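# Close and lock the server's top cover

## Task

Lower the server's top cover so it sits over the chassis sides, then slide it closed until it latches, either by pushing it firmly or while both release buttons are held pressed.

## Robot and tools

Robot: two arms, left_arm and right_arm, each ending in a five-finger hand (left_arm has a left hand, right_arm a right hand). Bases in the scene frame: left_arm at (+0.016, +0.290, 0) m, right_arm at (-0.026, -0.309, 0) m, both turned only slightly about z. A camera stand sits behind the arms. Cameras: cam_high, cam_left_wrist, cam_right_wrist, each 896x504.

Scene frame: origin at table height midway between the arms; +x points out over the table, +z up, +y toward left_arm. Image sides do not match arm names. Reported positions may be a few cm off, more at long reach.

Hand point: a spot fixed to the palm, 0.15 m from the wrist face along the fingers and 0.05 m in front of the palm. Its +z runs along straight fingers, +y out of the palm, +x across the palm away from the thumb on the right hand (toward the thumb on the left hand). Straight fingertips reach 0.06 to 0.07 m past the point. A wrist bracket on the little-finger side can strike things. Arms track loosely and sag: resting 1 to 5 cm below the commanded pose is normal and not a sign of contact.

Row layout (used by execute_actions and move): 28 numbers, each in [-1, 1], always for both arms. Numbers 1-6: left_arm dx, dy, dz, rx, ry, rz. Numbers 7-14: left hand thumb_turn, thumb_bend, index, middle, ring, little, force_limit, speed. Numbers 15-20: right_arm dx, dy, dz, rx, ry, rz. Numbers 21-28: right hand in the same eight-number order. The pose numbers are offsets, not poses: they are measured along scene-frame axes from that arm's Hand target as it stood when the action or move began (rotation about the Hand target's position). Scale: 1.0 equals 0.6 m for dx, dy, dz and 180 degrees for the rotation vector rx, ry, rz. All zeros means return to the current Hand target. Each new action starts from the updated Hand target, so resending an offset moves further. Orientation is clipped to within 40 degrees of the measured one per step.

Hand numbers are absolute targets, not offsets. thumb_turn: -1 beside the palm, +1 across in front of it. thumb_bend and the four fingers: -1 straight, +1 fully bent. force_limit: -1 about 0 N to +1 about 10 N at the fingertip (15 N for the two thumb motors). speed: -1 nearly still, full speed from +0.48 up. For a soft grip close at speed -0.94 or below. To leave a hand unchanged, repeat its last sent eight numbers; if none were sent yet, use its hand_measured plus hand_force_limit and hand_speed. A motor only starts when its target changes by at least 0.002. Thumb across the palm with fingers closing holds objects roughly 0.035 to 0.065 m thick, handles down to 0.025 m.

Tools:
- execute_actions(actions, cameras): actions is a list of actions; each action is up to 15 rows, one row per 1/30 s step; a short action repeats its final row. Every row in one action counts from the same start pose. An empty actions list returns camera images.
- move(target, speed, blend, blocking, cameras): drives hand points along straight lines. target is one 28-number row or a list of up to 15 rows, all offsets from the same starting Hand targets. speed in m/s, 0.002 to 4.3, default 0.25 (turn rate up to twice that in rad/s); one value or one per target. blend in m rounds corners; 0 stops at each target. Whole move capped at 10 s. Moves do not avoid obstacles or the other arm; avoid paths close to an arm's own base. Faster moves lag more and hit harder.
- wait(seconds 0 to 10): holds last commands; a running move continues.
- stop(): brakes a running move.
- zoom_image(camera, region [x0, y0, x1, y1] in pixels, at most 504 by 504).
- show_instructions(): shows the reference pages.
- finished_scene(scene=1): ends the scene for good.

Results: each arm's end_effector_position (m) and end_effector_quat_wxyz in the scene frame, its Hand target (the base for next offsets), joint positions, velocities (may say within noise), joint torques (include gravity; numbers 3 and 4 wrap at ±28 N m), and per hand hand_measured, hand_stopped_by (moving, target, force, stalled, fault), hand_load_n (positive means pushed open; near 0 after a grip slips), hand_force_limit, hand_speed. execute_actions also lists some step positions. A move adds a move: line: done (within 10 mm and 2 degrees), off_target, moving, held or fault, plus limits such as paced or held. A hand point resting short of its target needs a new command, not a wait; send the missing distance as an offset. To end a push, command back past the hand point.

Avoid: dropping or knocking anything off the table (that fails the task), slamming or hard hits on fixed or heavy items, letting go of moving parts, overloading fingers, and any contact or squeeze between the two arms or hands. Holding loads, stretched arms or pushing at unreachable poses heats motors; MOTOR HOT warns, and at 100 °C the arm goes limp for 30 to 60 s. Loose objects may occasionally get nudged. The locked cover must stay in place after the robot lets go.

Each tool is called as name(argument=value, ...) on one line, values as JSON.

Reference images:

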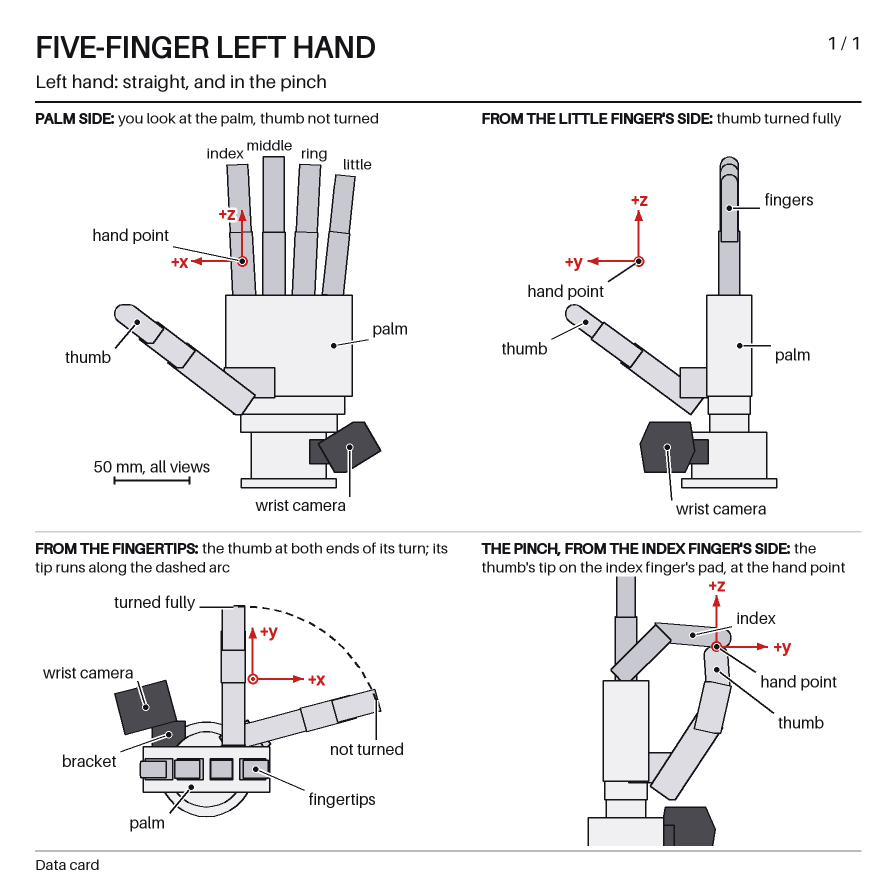

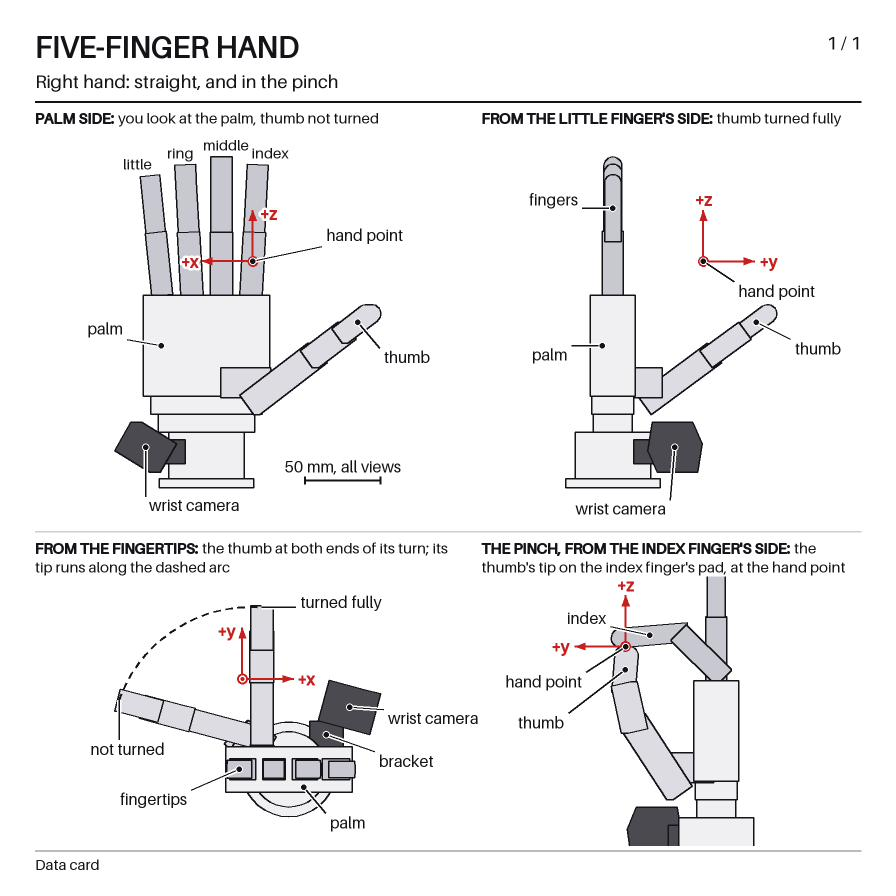

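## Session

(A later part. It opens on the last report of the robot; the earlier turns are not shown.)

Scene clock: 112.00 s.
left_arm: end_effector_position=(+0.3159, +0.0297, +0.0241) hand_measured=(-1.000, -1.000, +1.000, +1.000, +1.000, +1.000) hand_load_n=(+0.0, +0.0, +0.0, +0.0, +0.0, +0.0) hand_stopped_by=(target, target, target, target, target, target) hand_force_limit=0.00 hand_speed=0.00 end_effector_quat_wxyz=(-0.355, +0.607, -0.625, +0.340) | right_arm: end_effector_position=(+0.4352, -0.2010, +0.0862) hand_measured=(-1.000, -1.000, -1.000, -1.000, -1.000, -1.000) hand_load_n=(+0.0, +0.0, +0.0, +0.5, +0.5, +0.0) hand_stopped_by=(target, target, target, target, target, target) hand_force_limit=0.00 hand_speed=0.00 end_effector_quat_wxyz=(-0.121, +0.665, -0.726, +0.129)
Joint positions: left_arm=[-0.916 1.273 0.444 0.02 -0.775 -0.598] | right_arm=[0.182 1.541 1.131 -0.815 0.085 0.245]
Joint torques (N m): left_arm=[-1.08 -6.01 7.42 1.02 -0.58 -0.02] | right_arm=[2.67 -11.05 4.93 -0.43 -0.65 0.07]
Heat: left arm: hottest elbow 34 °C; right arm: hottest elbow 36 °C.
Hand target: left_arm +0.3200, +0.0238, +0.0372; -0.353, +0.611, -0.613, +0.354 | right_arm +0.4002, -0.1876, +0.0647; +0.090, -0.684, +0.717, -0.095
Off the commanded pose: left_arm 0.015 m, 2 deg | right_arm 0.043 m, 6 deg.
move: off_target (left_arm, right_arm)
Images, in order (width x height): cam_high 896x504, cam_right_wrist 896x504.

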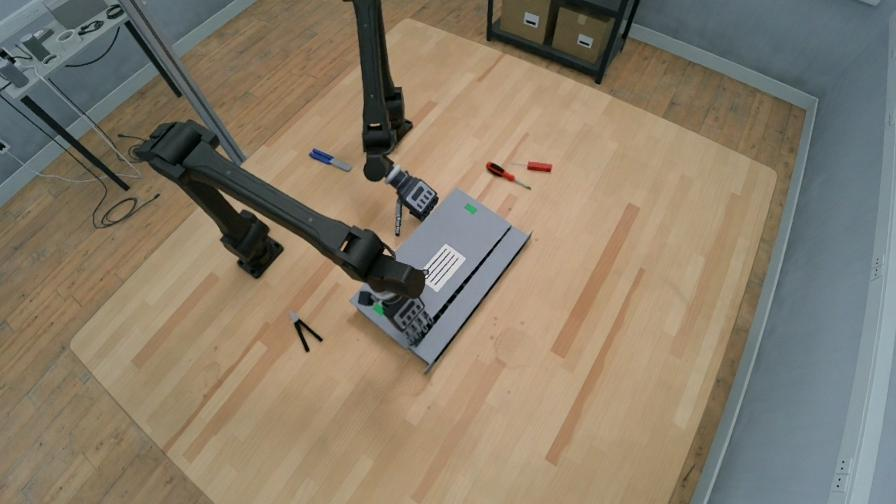

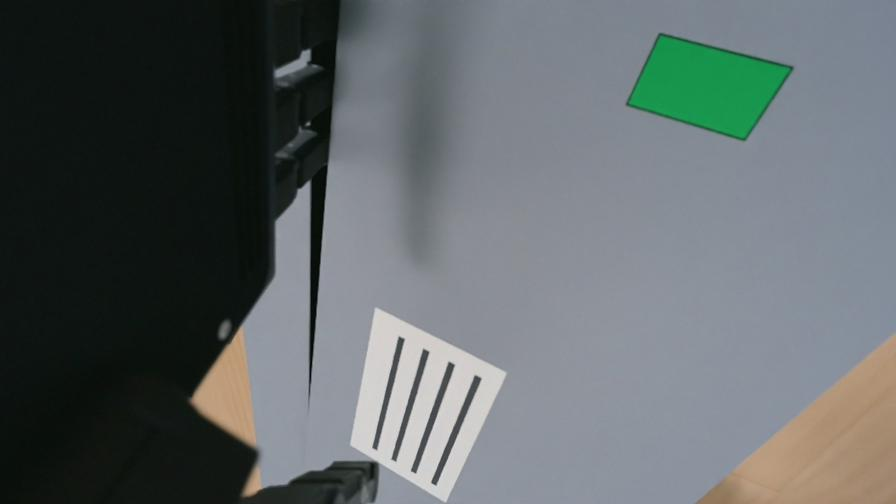

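move(target=[[-0.02,0,0.0,0,0,0,-1,-1,1,1,1,1,0,0, 0.03,0,0,0,0,0,-1,-1,-1,-1,-1,-1,0,0],[-0.05,0,0.0,0,0,0,-1,-1,1,1,1,1,0,0, 0.03,0,0.25,0,0,0,-1,-1,-1,-1,-1,-1,0,0]], speed=0.15, cameras=["cam_high","cam_right_wrist"])

zoom_image(camera="cam_high", region=[340, 180, 540, 380])

zoom_image(camera="cam_right_wrist", region=[340, 0, 844, 504])

Scene clock: 116.07 s.
left_arm: end_effector_position=(+0.2876, +0.0276, +0.0268) hand_measured=(-1.000, -1.000, +1.000, +1.000, +1.000, +1.000) hand_load_n=(+0.0, +0.0, +0.0, +0.0, +0.0, +0.0) hand_stopped_by=(target, target, target, target, target, target) hand_force_limit=0.00 hand_speed=0.00 end_effector_quat_wxyz=(-0.355, +0.607, -0.623, +0.342) | right_arm: end_effector_position=(+0.3999, -0.1953, +0.1837) hand_measured=(-1.000, -1.000, -1.000, -1.000, -1.000, -1.000) hand_load_n=(+0.0, +0.0, +0.0, +0.0, +0.0, +0.0) hand_stopped_by=(target, target, target, target, target, target) hand_force_limit=0.00 hand_speed=0.00 end_effector_quat_wxyz=(-0.059, +0.683, -0.724, +0.075)
Joint positions: left_arm=[-1.007 1.223 0.424 -0.075 -0.836 -0.694] | right_arm=[0.199 1.501 1.36 -1.249 0.062 0.241]
Joint torques (N m): left_arm=[-1.2 -5.3 6.97 0.88 -0.64 -0.03] | right_arm=[0.67 -12.51 14.28 0.47 -0.04 0]
Heat: left arm: hottest elbow 34 °C; right arm: hottest elbow 37 °C.
Hand target: left_arm +0.2900, +0.0238, +0.0372; -0.353, +0.611, -0.613, +0.354 | right_arm +0.4182, -0.1876, +0.2147; -0.090, +0.684, -0.717, +0.095
Off the commanded pose: left_arm 0.011 m, 2 deg | right_arm 0.037 m, 4 deg.
move: off_target (left_arm, right_arm)
Images, in order (width x height): cam_high 896x504, cam_right_wrist 896x504.

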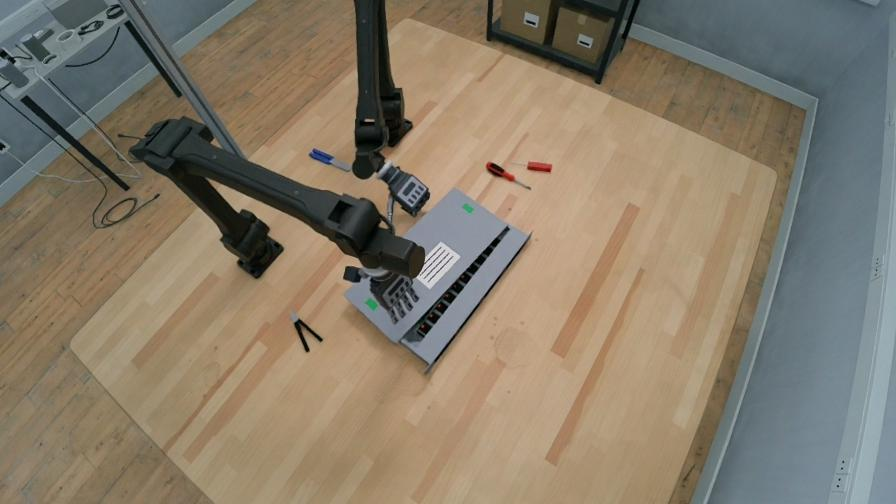

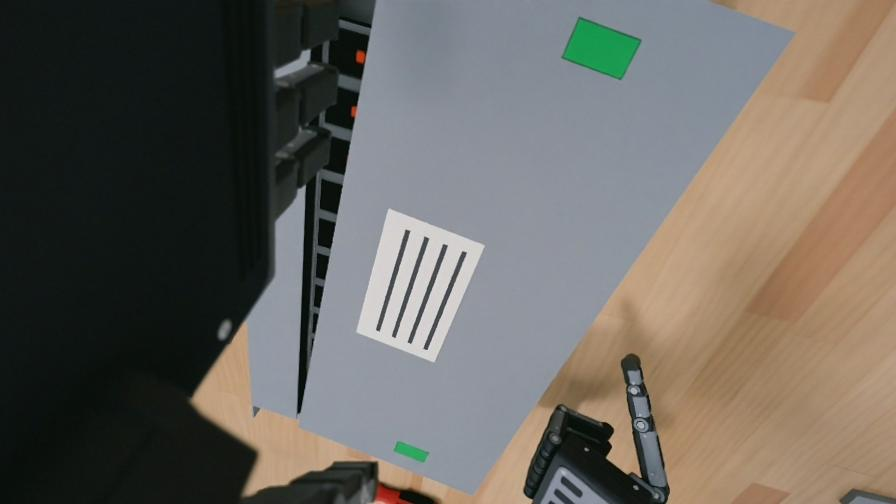

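Scaled by 2.520.

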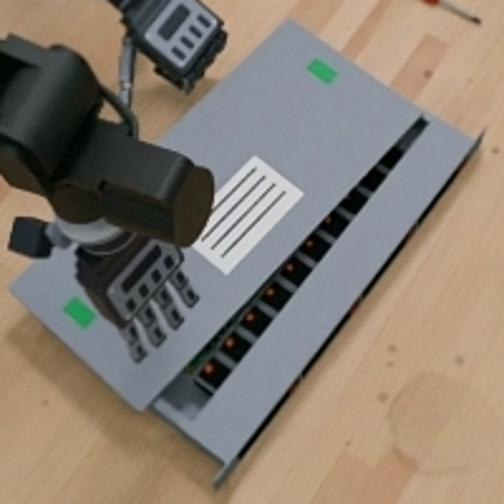

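Scaled by 1.000.

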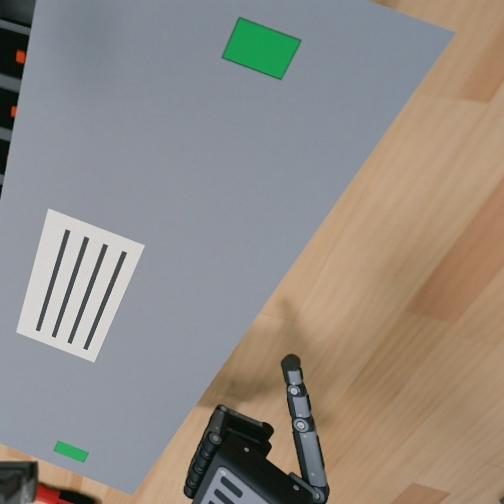

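move(target=[[0.0,0,0.0,0,0,0,-1,-1,1,1,1,1,0,0, -0.363,-0.004,-0.108,0,-0.25,0,-1,-1,1,1,1,1,0,0],[0.0,0,0.0,0,0,0,-1,-1,1,1,1,1,0,0, -0.363,-0.004,-0.28,0,-0.25,0,-1,-1,1,1,1,1,0,0]], speed=0.2, cameras=["all"])

zoom_image(camera="cam_high", region=[320, 180, 540, 400])

Scene clock: 124.73 s.
left_arm: end_effector_position=(+0.2876, +0.0276, +0.0268) hand_measured=(-1.000, -1.000, +1.000, +1.000, +1.000, +1.000) hand_load_n=(+0.0, +0.0, +0.0, +0.0, +0.0, +0.0) hand_stopped_by=(target, target, target, target, target, target) hand_force_limit=0.00 hand_speed=0.00 end_effector_quat_wxyz=(-0.355, +0.607, -0.623, +0.342) | right_arm: end_effector_position=(+0.1966, -0.1913, +0.0447) hand_measured=(-1.000, -1.000, +1.000, +1.000, +1.000, +1.000) hand_load_n=(+0.0, +0.0, +0.0, +0.0, +0.0, +0.0) hand_stopped_by=(target, target, target, target, target, target) hand_force_limit=0.00 hand_speed=0.00 end_effector_quat_wxyz=(-0.355, +0.600, -0.627, +0.348)
Joint positions: left_arm=[-1.007 1.223 0.424 -0.075 -0.836 -0.694] | right_arm=[0.811 0.371 0.136 -0.471 0.677 0.522]
Joint torques (N m): left_arm=[-1.03 -5.3 6.99 0.9 -0.65 -0.02] | right_arm=[-0.56 1.32 9.81 2.54 0.19 0.01]
Heat: left arm: hottest elbow 34 °C; right arm: hottest elbow 37 °C.
Hand target: left_arm +0.2900, +0.0238, +0.0372; -0.353, +0.611, -0.613, +0.354 | right_arm +0.2004, -0.1900, +0.0467; -0.358, +0.596, -0.628, +0.350
Off the commanded pose: left_arm 0.011 m, 2 deg | right_arm 0.004 m, 1 deg.
move: off_target (left_arm)

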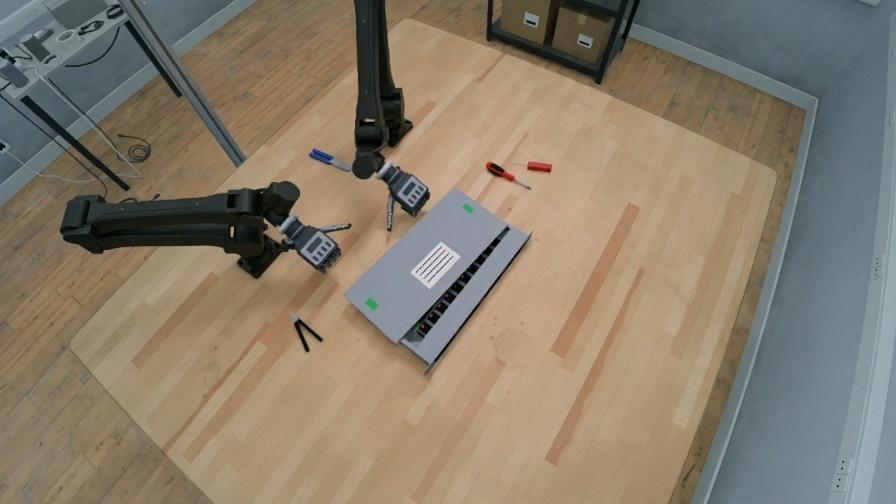

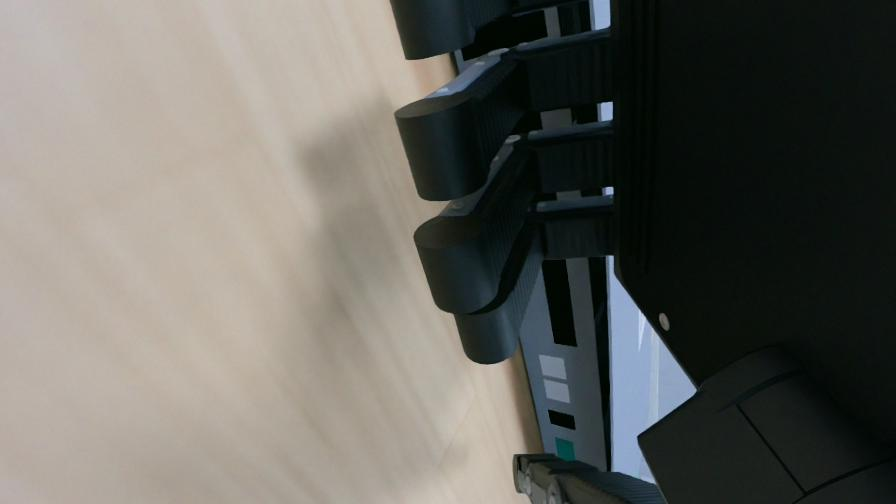

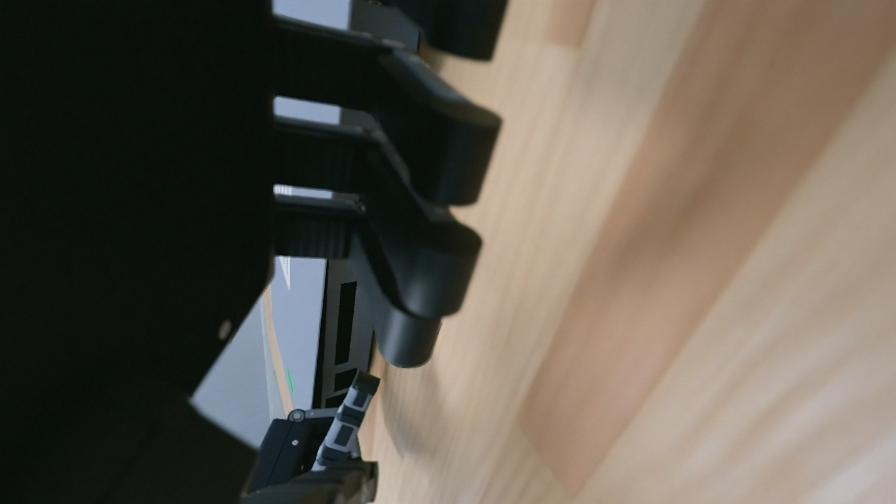

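Scaled by 2.291.

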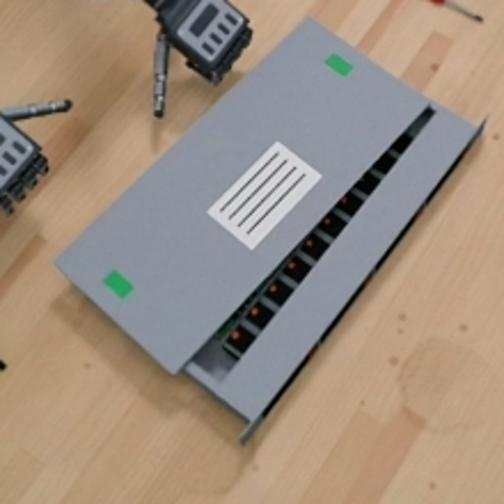

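move(target=[[0.0,0,0.0,0,0,0,-1,-1,1,1,1,1,0,0, 0.1,-0.03,-0.02,0,0,0,-1,-1,1,1,1,1,0,0]], speed=0.1, cameras=["all"])

zoom_image(camera="cam_high", region=[320, 180, 540, 400])

Scene clock: 127.57 s.
left_arm: end_effector_position=(+0.2876, +0.0276, +0.0268) hand_measured=(-1.000, -1.000, +1.000, +1.000, +1.000, +1.000) hand_load_n=(-0.5, +0.0, +0.0, +0.0, +0.0, +0.0) hand_stopped_by=(target, target, target, target, target, target) hand_force_limit=0.00 hand_speed=0.00 end_effector_quat_wxyz=(-0.355, +0.607, -0.623, +0.342) | right_arm: end_effector_position=(+0.2508, -0.2104, +0.0259) hand_measured=(-1.000, -1.000, +1.000, +1.000, +1.000, +1.000) hand_load_n=(+0.0, +0.0, +0.0, +0.0, +0.0, +0.0) hand_stopped_by=(target, target, target, target, target, target) hand_force_limit=0.00 hand_speed=0.00 end_effector_quat_wxyz=(-0.349, +0.602, -0.630, +0.344)
Joint positions: left_arm=[-1.007 1.223 0.424 -0.075 -0.836 -0.694] | right_arm=[0.462 0.692 0.125 -0.032 0.396 0.287]
Joint torques (N m): left_arm=[-1.26 -5.25 6.99 0.84 -0.65 -0.03] | right_arm=[-0.67 -0.73 9.94 2.77 0.03 -0.03]
Heat: left arm: hottest elbow 34 °C; right arm: hottest elbow 37 °C.
Hand target: left_arm +0.2900, +0.0238, +0.0372; -0.353, +0.611, -0.613, +0.354 | right_arm +0.2604, -0.2080, +0.0347; -0.358, +0.596, -0.628, +0.350
Off the commanded pose: left_arm 0.011 m, 2 deg | right_arm 0.013 m, 1 deg.
move: off_target (left_arm, right_arm)

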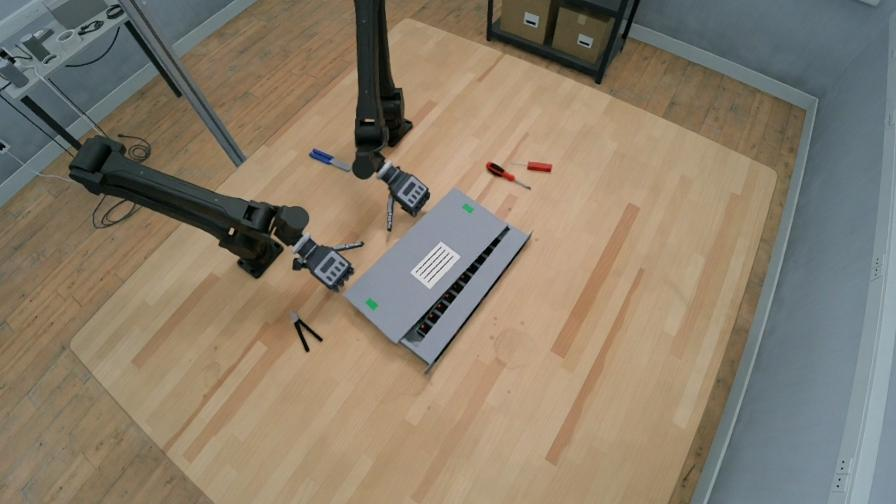

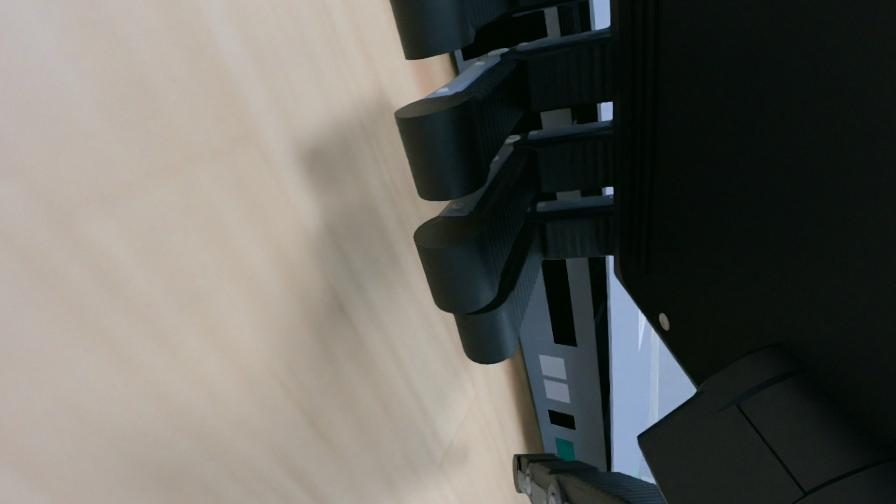

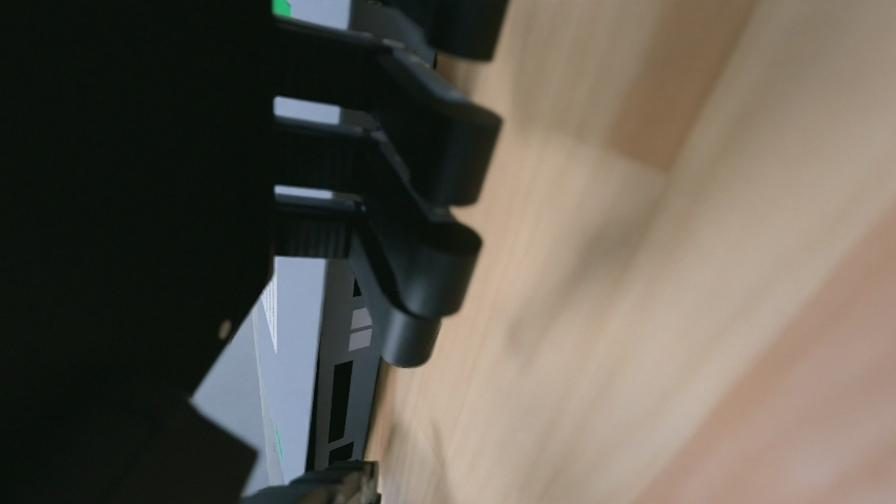

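Scaled by 2.291.

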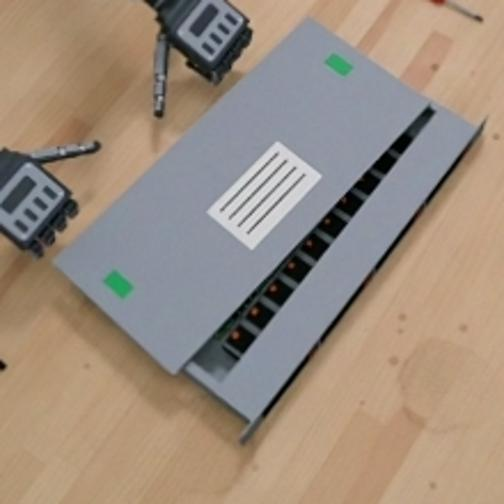

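move(target=[[0.0,0,0.0,0,0,0,-1,-1,1,1,1,1,0,0, 0.05,0.03,-0.0,0,0,0,-1,-1,1,1,1,1,0,0]], speed=0.08, cameras=["cam_high"])

zoom_image(camera="cam_high", region=[320, 180, 540, 400])

Scene clock: 129.90 s.
left_arm: end_effector_position=(+0.2876, +0.0276, +0.0268) hand_measured=(-1.000, -1.000, +1.000, +1.000, +1.000, +1.000) hand_load_n=(+0.0, +0.0, +0.0, +0.0, +0.0, +0.0) hand_stopped_by=(target, target, target, target, target, target) hand_force_limit=0.00 hand_speed=0.00 end_effector_quat_wxyz=(-0.355, +0.607, -0.623, +0.342) | right_arm: end_effector_position=(+0.2591, -0.2084, +0.0062) hand_measured=(-1.000, -1.000, +1.000, +1.000, +1.000, +1.000) hand_load_n=(+0.0, +0.0, +0.0, +0.0, +0.0, -0.5) hand_stopped_by=(target, target, target, target, target, target) hand_force_limit=0.00 hand_speed=0.00 end_effector_quat_wxyz=(-0.322, +0.613, -0.634, +0.344)
Joint positions: left_arm=[-1.007 1.223 0.424 -0.075 -0.836 -0.694] | right_arm=[0.472 0.874 0.143 0.077 0.419 0.287]
Joint torques (N m): left_arm=[-1.32 -5.13 6.94 0.91 -0.63 -0.01] | right_arm=[0.44 -1.32 12.83 2.84 -0.03 0.08]
Heat: left arm: hottest elbow 34 °C; right arm: hottest elbow 37 °C.
Hand target: left_arm +0.2900, +0.0238, +0.0372; -0.353, +0.611, -0.613, +0.354 | right_arm +0.2904, -0.1900, +0.0347; -0.358, +0.596, -0.628, +0.350
Off the commanded pose: left_arm 0.011 m, 2 deg | right_arm 0.046 m, 5 deg.
move: off_target (left_arm, right_arm)
Images, in order (width x height): cam_high 896x504.

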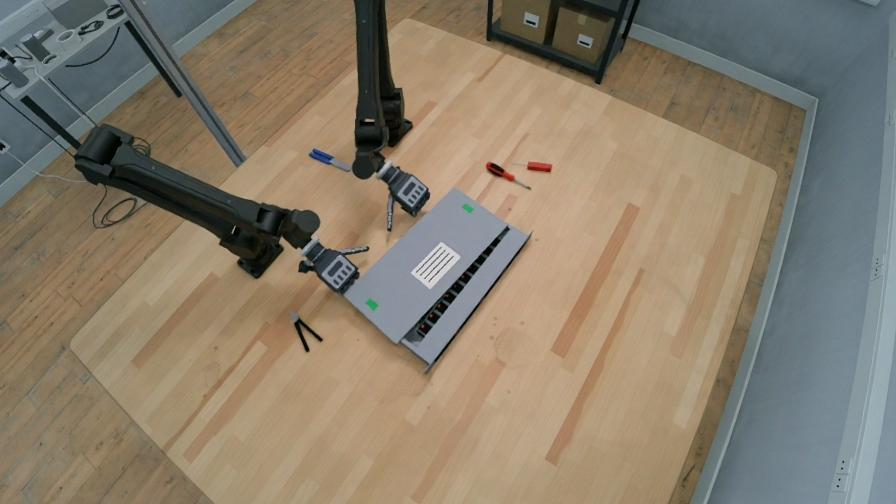

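Scaled by 2.291.

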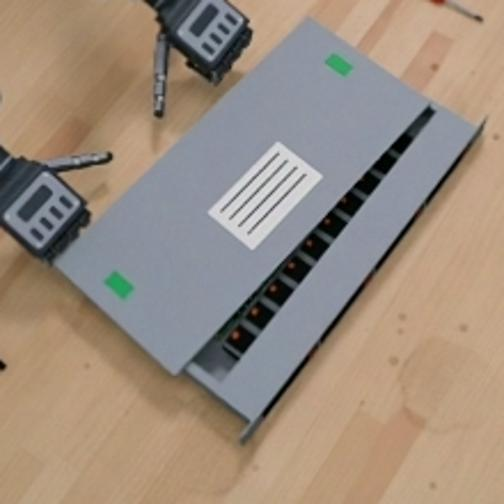

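move(target=[[0.0,0,0.0,0,0,0,-1,-1,1,1,1,1,0,0, -0.06,0.0,0.05,0,-0.05,0,-1,-1,1,1,1,1,0,0],[0.0,0,0.0,0,0,0,-1,-1,1,1,1,1,0,0, 0.03,0.0,0.02,0,-0.05,0,-1,-1,1,1,1,1,0,0]], speed=0.1, cameras=["all"])

zoom_image(camera="cam_high", region=[320, 180, 540, 400])

Scene clock: 134.60 s.
left_arm: end_effector_position=(+0.2876, +0.0276, +0.0268) hand_measured=(-1.000, -1.000, +1.000, +1.000, +1.000, +1.000) hand_load_n=(-0.5, +0.0, +0.0, +0.0, +0.5, +0.0) hand_stopped_by=(target, target, target, target, target, target) hand_force_limit=0.00 hand_speed=0.00 end_effector_quat_wxyz=(-0.355, +0.607, -0.623, +0.342) | right_arm: end_effector_position=(+0.2850, -0.2023, +0.0250) hand_measured=(-1.000, -1.000, +1.000, +1.000, +1.000, +1.000) hand_load_n=(+0.0, +0.0, +0.0, +0.0, -0.5, -3.5) hand_stopped_by=(target, target, target, target, target, target) hand_force_limit=0.00 hand_speed=0.00 end_effector_quat_wxyz=(-0.380, +0.582, -0.601, +0.394)
Joint positions: left_arm=[-1.007 1.223 0.424 -0.075 -0.836 -0.694] | right_arm=[0.493 0.955 0.103 0.385 0.472 0.222]
Joint torques (N m): left_arm=[-1.03 -5.48 7.01 0.87 -0.63 -0.04] | right_arm=[-0.56 -1.2 11.03 2.86 -0.57 0.06]
Heat: left arm: hottest elbow 34 °C; right arm: hottest elbow 37 °C.
Hand target: left_arm +0.2900, +0.0238, +0.0372; -0.353, +0.611, -0.613, +0.354 | right_arm +0.3084, -0.1900, +0.0467; -0.406, +0.566, -0.598, +0.395
Off the commanded pose: left_arm 0.011 m, 2 deg | right_arm 0.034 m, 4 deg.
move: off_target (left_arm, right_arm)

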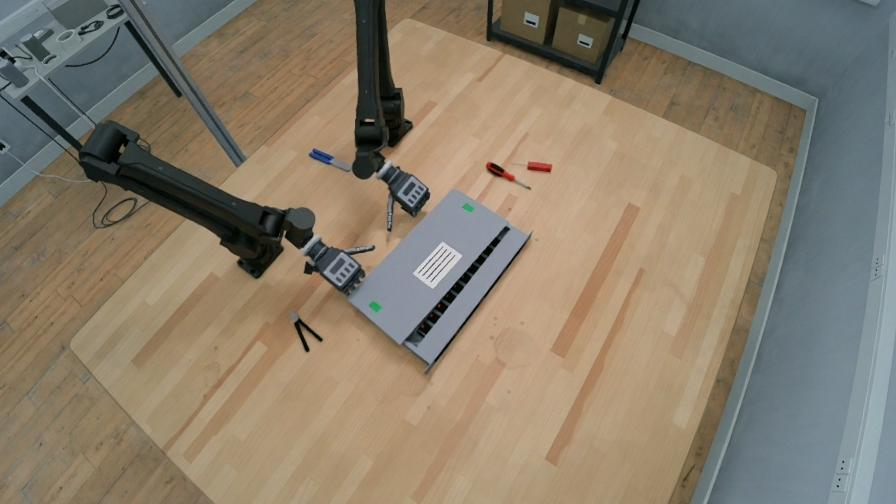

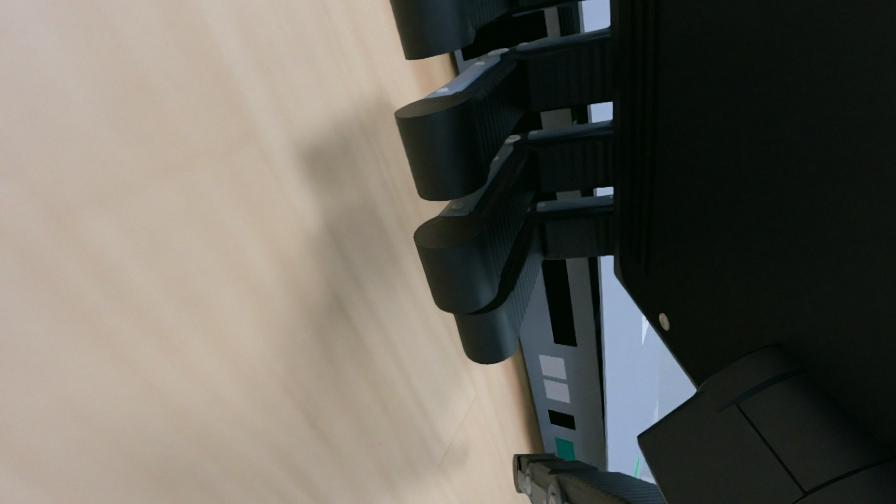

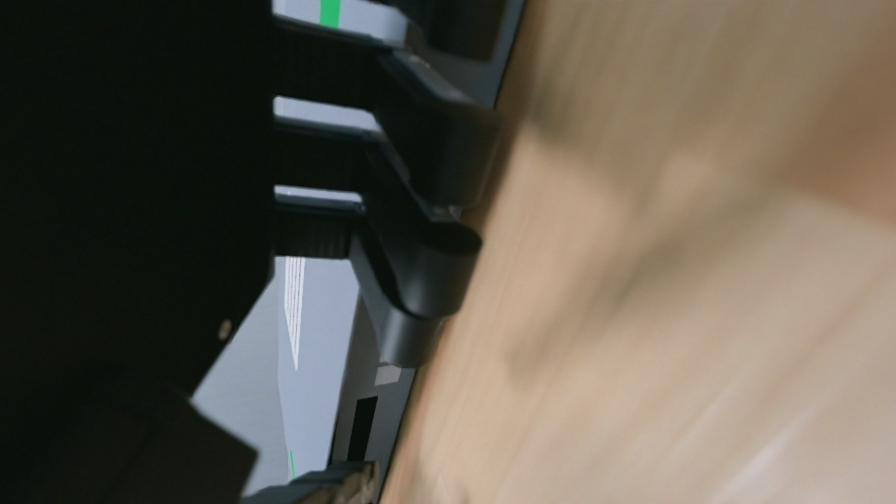

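Scaled by 2.291.

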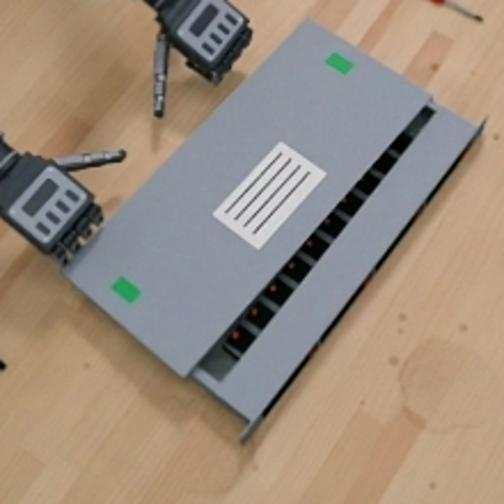

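move(target=[[0.0,0,0.0,0,0,0,-1,-1,1,1,1,1,0,0, 0.045,0.0,0.01,0,0,0,-1,-1,1,1,1,1,0,0]], speed=0.08, cameras=["cam_high"])

zoom_image(camera="cam_high", region=[320, 180, 540, 400])

Scene clock: 136.60 s.
left_arm: end_effector_position=(+0.2876, +0.0276, +0.0268) hand_measured=(-1.000, -1.000, +1.000, +1.000, +1.000, +1.000) hand_load_n=(+0.0, +0.0, +0.5, +0.0, +0.0, +0.0) hand_stopped_by=(target, target, target, target, target, target) hand_force_limit=0.00 hand_speed=0.00 end_effector_quat_wxyz=(-0.355, +0.607, -0.623, +0.342) | right_arm: end_effector_position=(+0.2966, -0.2040, +0.0234) hand_measured=(-1.000, -1.000, +1.000, +1.000, +1.000, +1.000) hand_load_n=(+0.0, +0.5, +0.0, +0.0, -3.5, -5.5) hand_stopped_by=(target, target, target, target, target, target) hand_force_limit=0.00 hand_speed=0.00 end_effector_quat_wxyz=(-0.374, +0.589, -0.603, +0.388)
Joint positions: left_arm=[-1.007 1.223 0.424 -0.075 -0.836 -0.694] | right_arm=[0.446 1.011 0.134 0.399 0.419 0.201]
Joint torques (N m): left_arm=[-1.32 -5.48 6.99 0.87 -0.62 -0.03] | right_arm=[-1.2 -1.2 13.15 3.23 -0.52 0.03]
Heat: left arm: hottest elbow 34 °C; right arm: hottest elbow 37 °C.
Hand target: left_arm +0.2900, +0.0238, +0.0372; -0.353, +0.611, -0.613, +0.354 | right_arm +0.3354, -0.1900, +0.0527; -0.406, +0.566, -0.598, +0.395
Off the commanded pose: left_arm 0.011 m, 2 deg | right_arm 0.051 m, 5 deg.
move: off_target (left_arm, right_arm)
Images, in order (width x height): cam_high 896x504.

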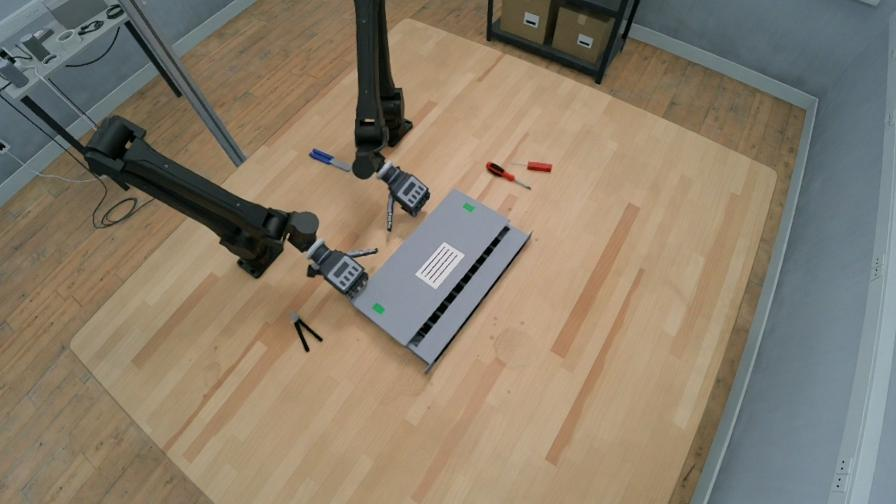

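Scaled by 2.291.

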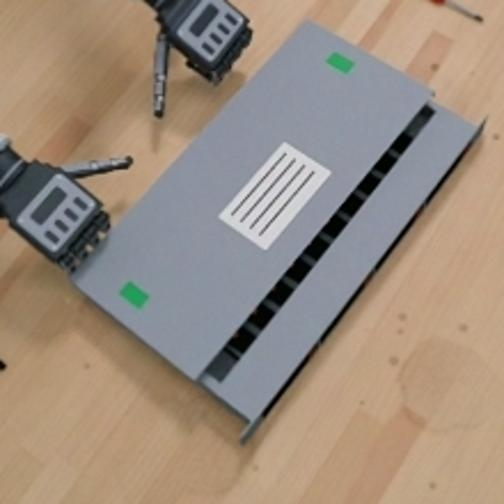

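move(target=[[0.0,0,0.0,0,0,0,-1,-1,1,1,1,1,0,0, 0.02,0.0,0.0,0,0,0,-1,-1,1,1,1,1,0,0]], speed=0.08, cameras=["cam_high"])

zoom_image(camera="cam_high", region=[320, 180, 540, 400])

Scene clock: 139.27 s.
left_arm: end_effector_position=(+0.2876, +0.0276, +0.0268) hand_measured=(-1.000, -1.000, +1.000, +1.000, +1.000, +1.000) hand_load_n=(+0.0, +0.0, +0.0, +0.0, +0.0, +0.0) hand_stopped_by=(target, target, target, target, target, target) hand_force_limit=0.00 hand_speed=0.00 end_effector_quat_wxyz=(-0.355, +0.607, -0.623, +0.342) | right_arm: end_effector_position=(+0.2975, -0.2046, +0.0225) hand_measured=(-1.000, -1.000, +1.000, +1.000, +1.000, +1.000) hand_load_n=(+0.0, +0.0, +0.0, -0.5, -5.0, -8.0) hand_stopped_by=(target, target, target, target, target, target) hand_force_limit=0.00 hand_speed=0.00 end_effector_quat_wxyz=(-0.375, +0.591, -0.601, +0.386)
Joint positions: left_arm=[-1.007 1.223 0.424 -0.075 -0.836 -0.694] | right_arm=[0.435 1.018 0.134 0.408 0.404 0.193]
Joint torques (N m): left_arm=[-1.14 -5.3 6.93 0.91 -0.63 -0.01] | right_arm=[-2.02 0.15 14.74 3.25 -0.67 0.02]
Heat: left arm: hottest elbow 34 °C; right arm: hottest elbow 38 °C.
Hand target: left_arm +0.2900, +0.0238, +0.0372; -0.353, +0.611, -0.613, +0.354 | right_arm +0.3474, -0.1900, +0.0527; -0.406, +0.566, -0.598, +0.395
Off the commanded pose: left_arm 0.011 m, 2 deg | right_arm 0.060 m, 5 deg.
move: off_target (left_arm, right_arm)
Images, in order (width x height): cam_high 896x504.

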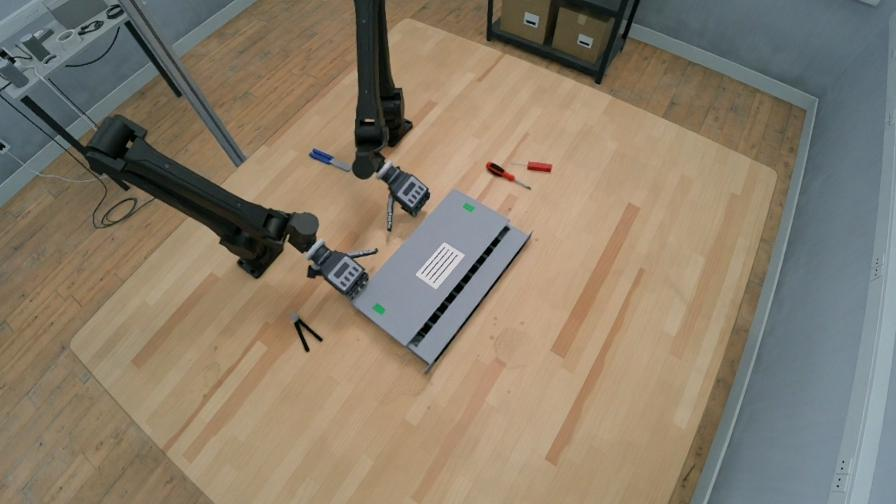

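Scaled by 2.291.

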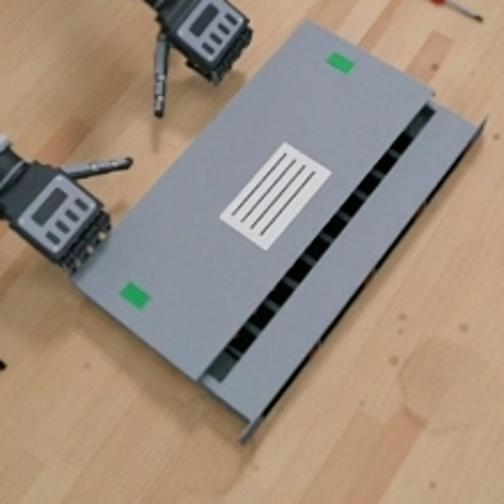

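move(target=[[-0.05,0,0.0,0,0,0,-1,-1,1,1,1,1,0,0, -0.12,0.0,0.0,0,0,0,-1,-1,1,1,1,1,0,0],[-0.05,0.2,0.35,0,0,0,-1,-1,-1,-1,-1,-1,0,0, -0.12,0.0,0.33,0,0,0,-1,-1,-1,-1,-1,-1,0,0],[0.27,0.294,0.38,0,0.25,0,-1,-1,-1,-1,-1,-1,0,0, 0.22,-0.05,0.33,0,0.30,0,-1,-1,-1,-1,-1,-1,0,0]], speed=0.25, cameras=["all"])

zoom_image(camera="cam_high", region=[320, 180, 540, 400])

Scene clock: 148.43 s.
left_arm: end_effector_position=(+0.4380, +0.1983, +0.2474) hand_measured=(-1.000, -1.000, -1.000, -1.000, -1.000, -1.000) hand_load_n=(+0.0, +0.0, +0.0, +0.0, +0.0, +0.0) hand_stopped_by=(target, target, target, target, target, target) hand_force_limit=0.00 hand_speed=0.00 end_effector_quat_wxyz=(-0.079, +0.704, -0.702, +0.079) | right_arm: end_effector_position=(+0.4616, -0.2206, +0.2262) hand_measured=(-1.000, -1.000, -1.000, -1.000, -1.000, -1.000) hand_load_n=(+0.0, +0.0, +0.0, +0.0, +0.0, +0.0) hand_stopped_by=(target, target, target, target, target, target) hand_force_limit=0.00 hand_speed=0.00 end_effector_quat_wxyz=(-0.067, +0.683, -0.723, +0.077)
Joint positions: left_arm=[-0.102 1.45 1.47 -1.37 -0.031 -0.136] | right_arm=[0.125 1.63 1.622 -1.362 0.042 0.167]
Joint torques (N m): left_arm=[-0.09 -8.7 13.26 0.17 0.16 0.2] | right_arm=[-0.32 -13.16 14.53 0.5 -0.12 -0.04]
Heat: left arm: hottest elbow 34 °C; right arm: hottest elbow 39 °C.
Hand target: left_arm +0.4520, +0.2002, +0.2652; -0.092, +0.701, -0.702, +0.093 | right_arm +0.4794, -0.2200, +0.2507; -0.090, +0.684, -0.717, +0.095
Off the commanded pose: left_arm 0.023 m, 2 deg | right_arm 0.030 m, 3 deg.
move: off_target (left_arm, right_arm); target 2's new numbers were sent with right_arm's hand 0.044 m and 4 deg from that target

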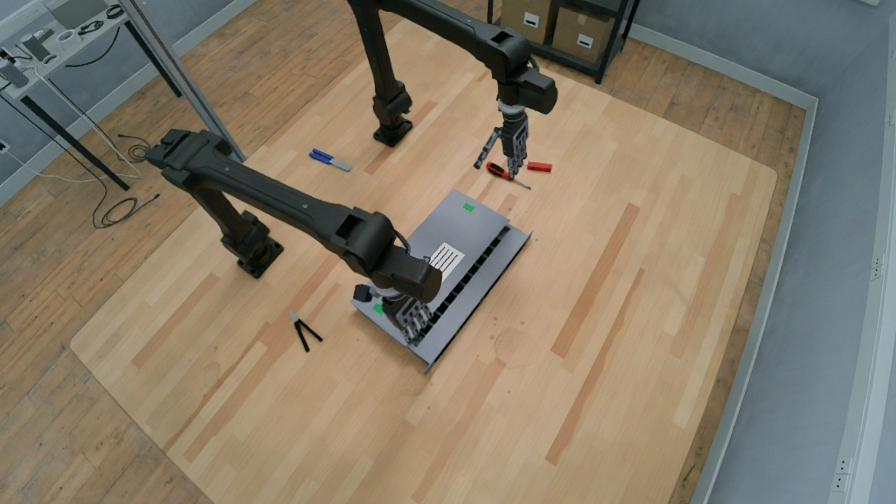

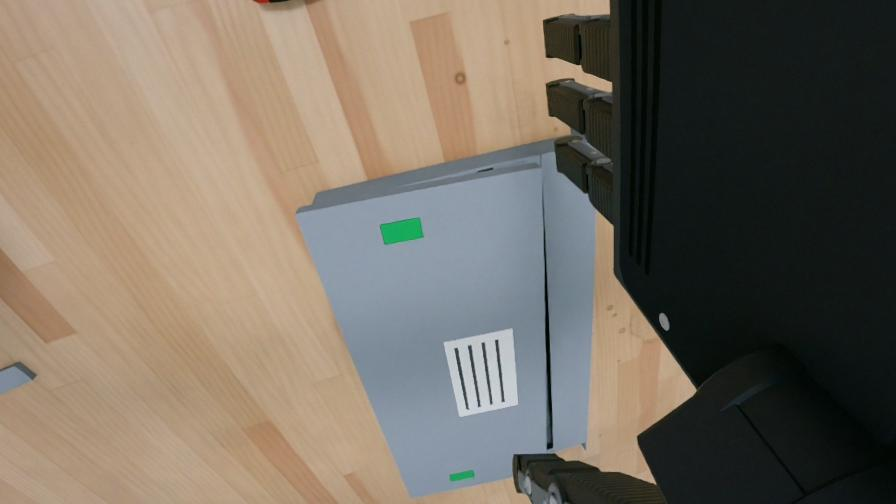

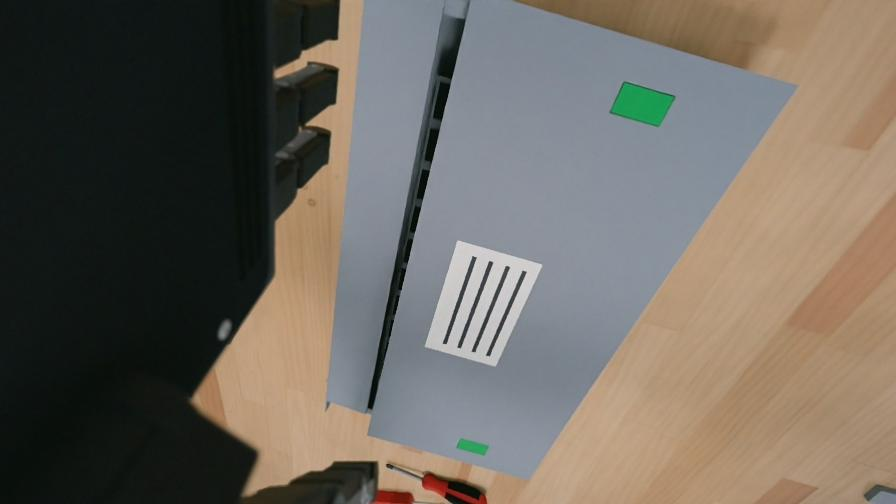

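Scaled by 2.291.

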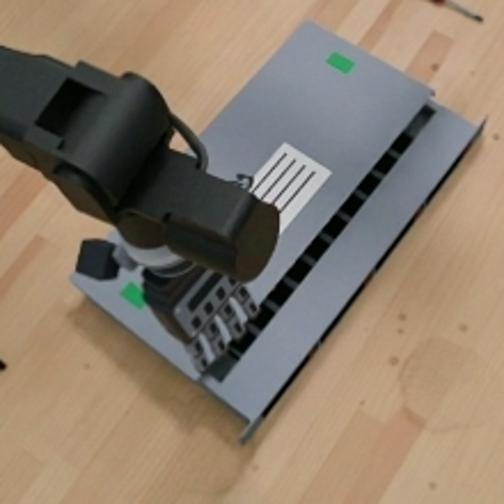

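zoom_image(camera="cam_left_wrist", region=[280, 110, 620, 280])

zoom_image(camera="cam_left_wrist", region=[380, 400, 620, 504])

zoom_image(camera="cam_right_wrist", region=[400, 0, 820, 200])

zoom_image(camera="cam_right_wrist", region=[310, 360, 570, 504])

Scaled by 1.482.

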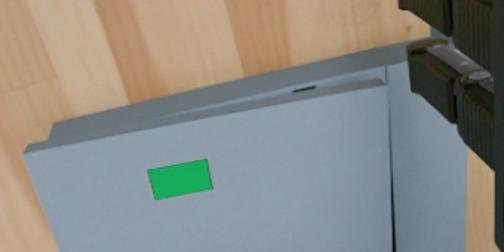

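Scaled by 2.100.

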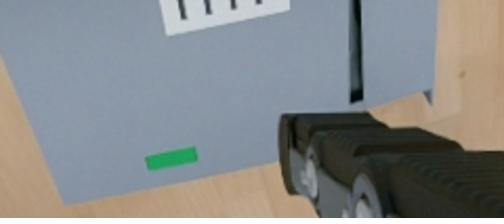

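Scaled by 1.200.

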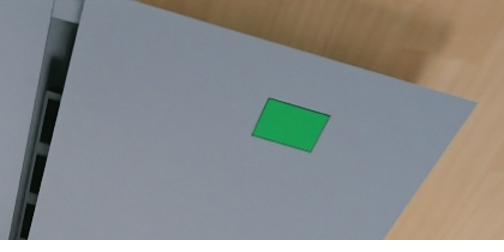

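Scaled by 1.938.

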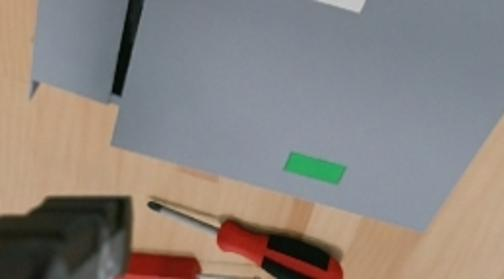

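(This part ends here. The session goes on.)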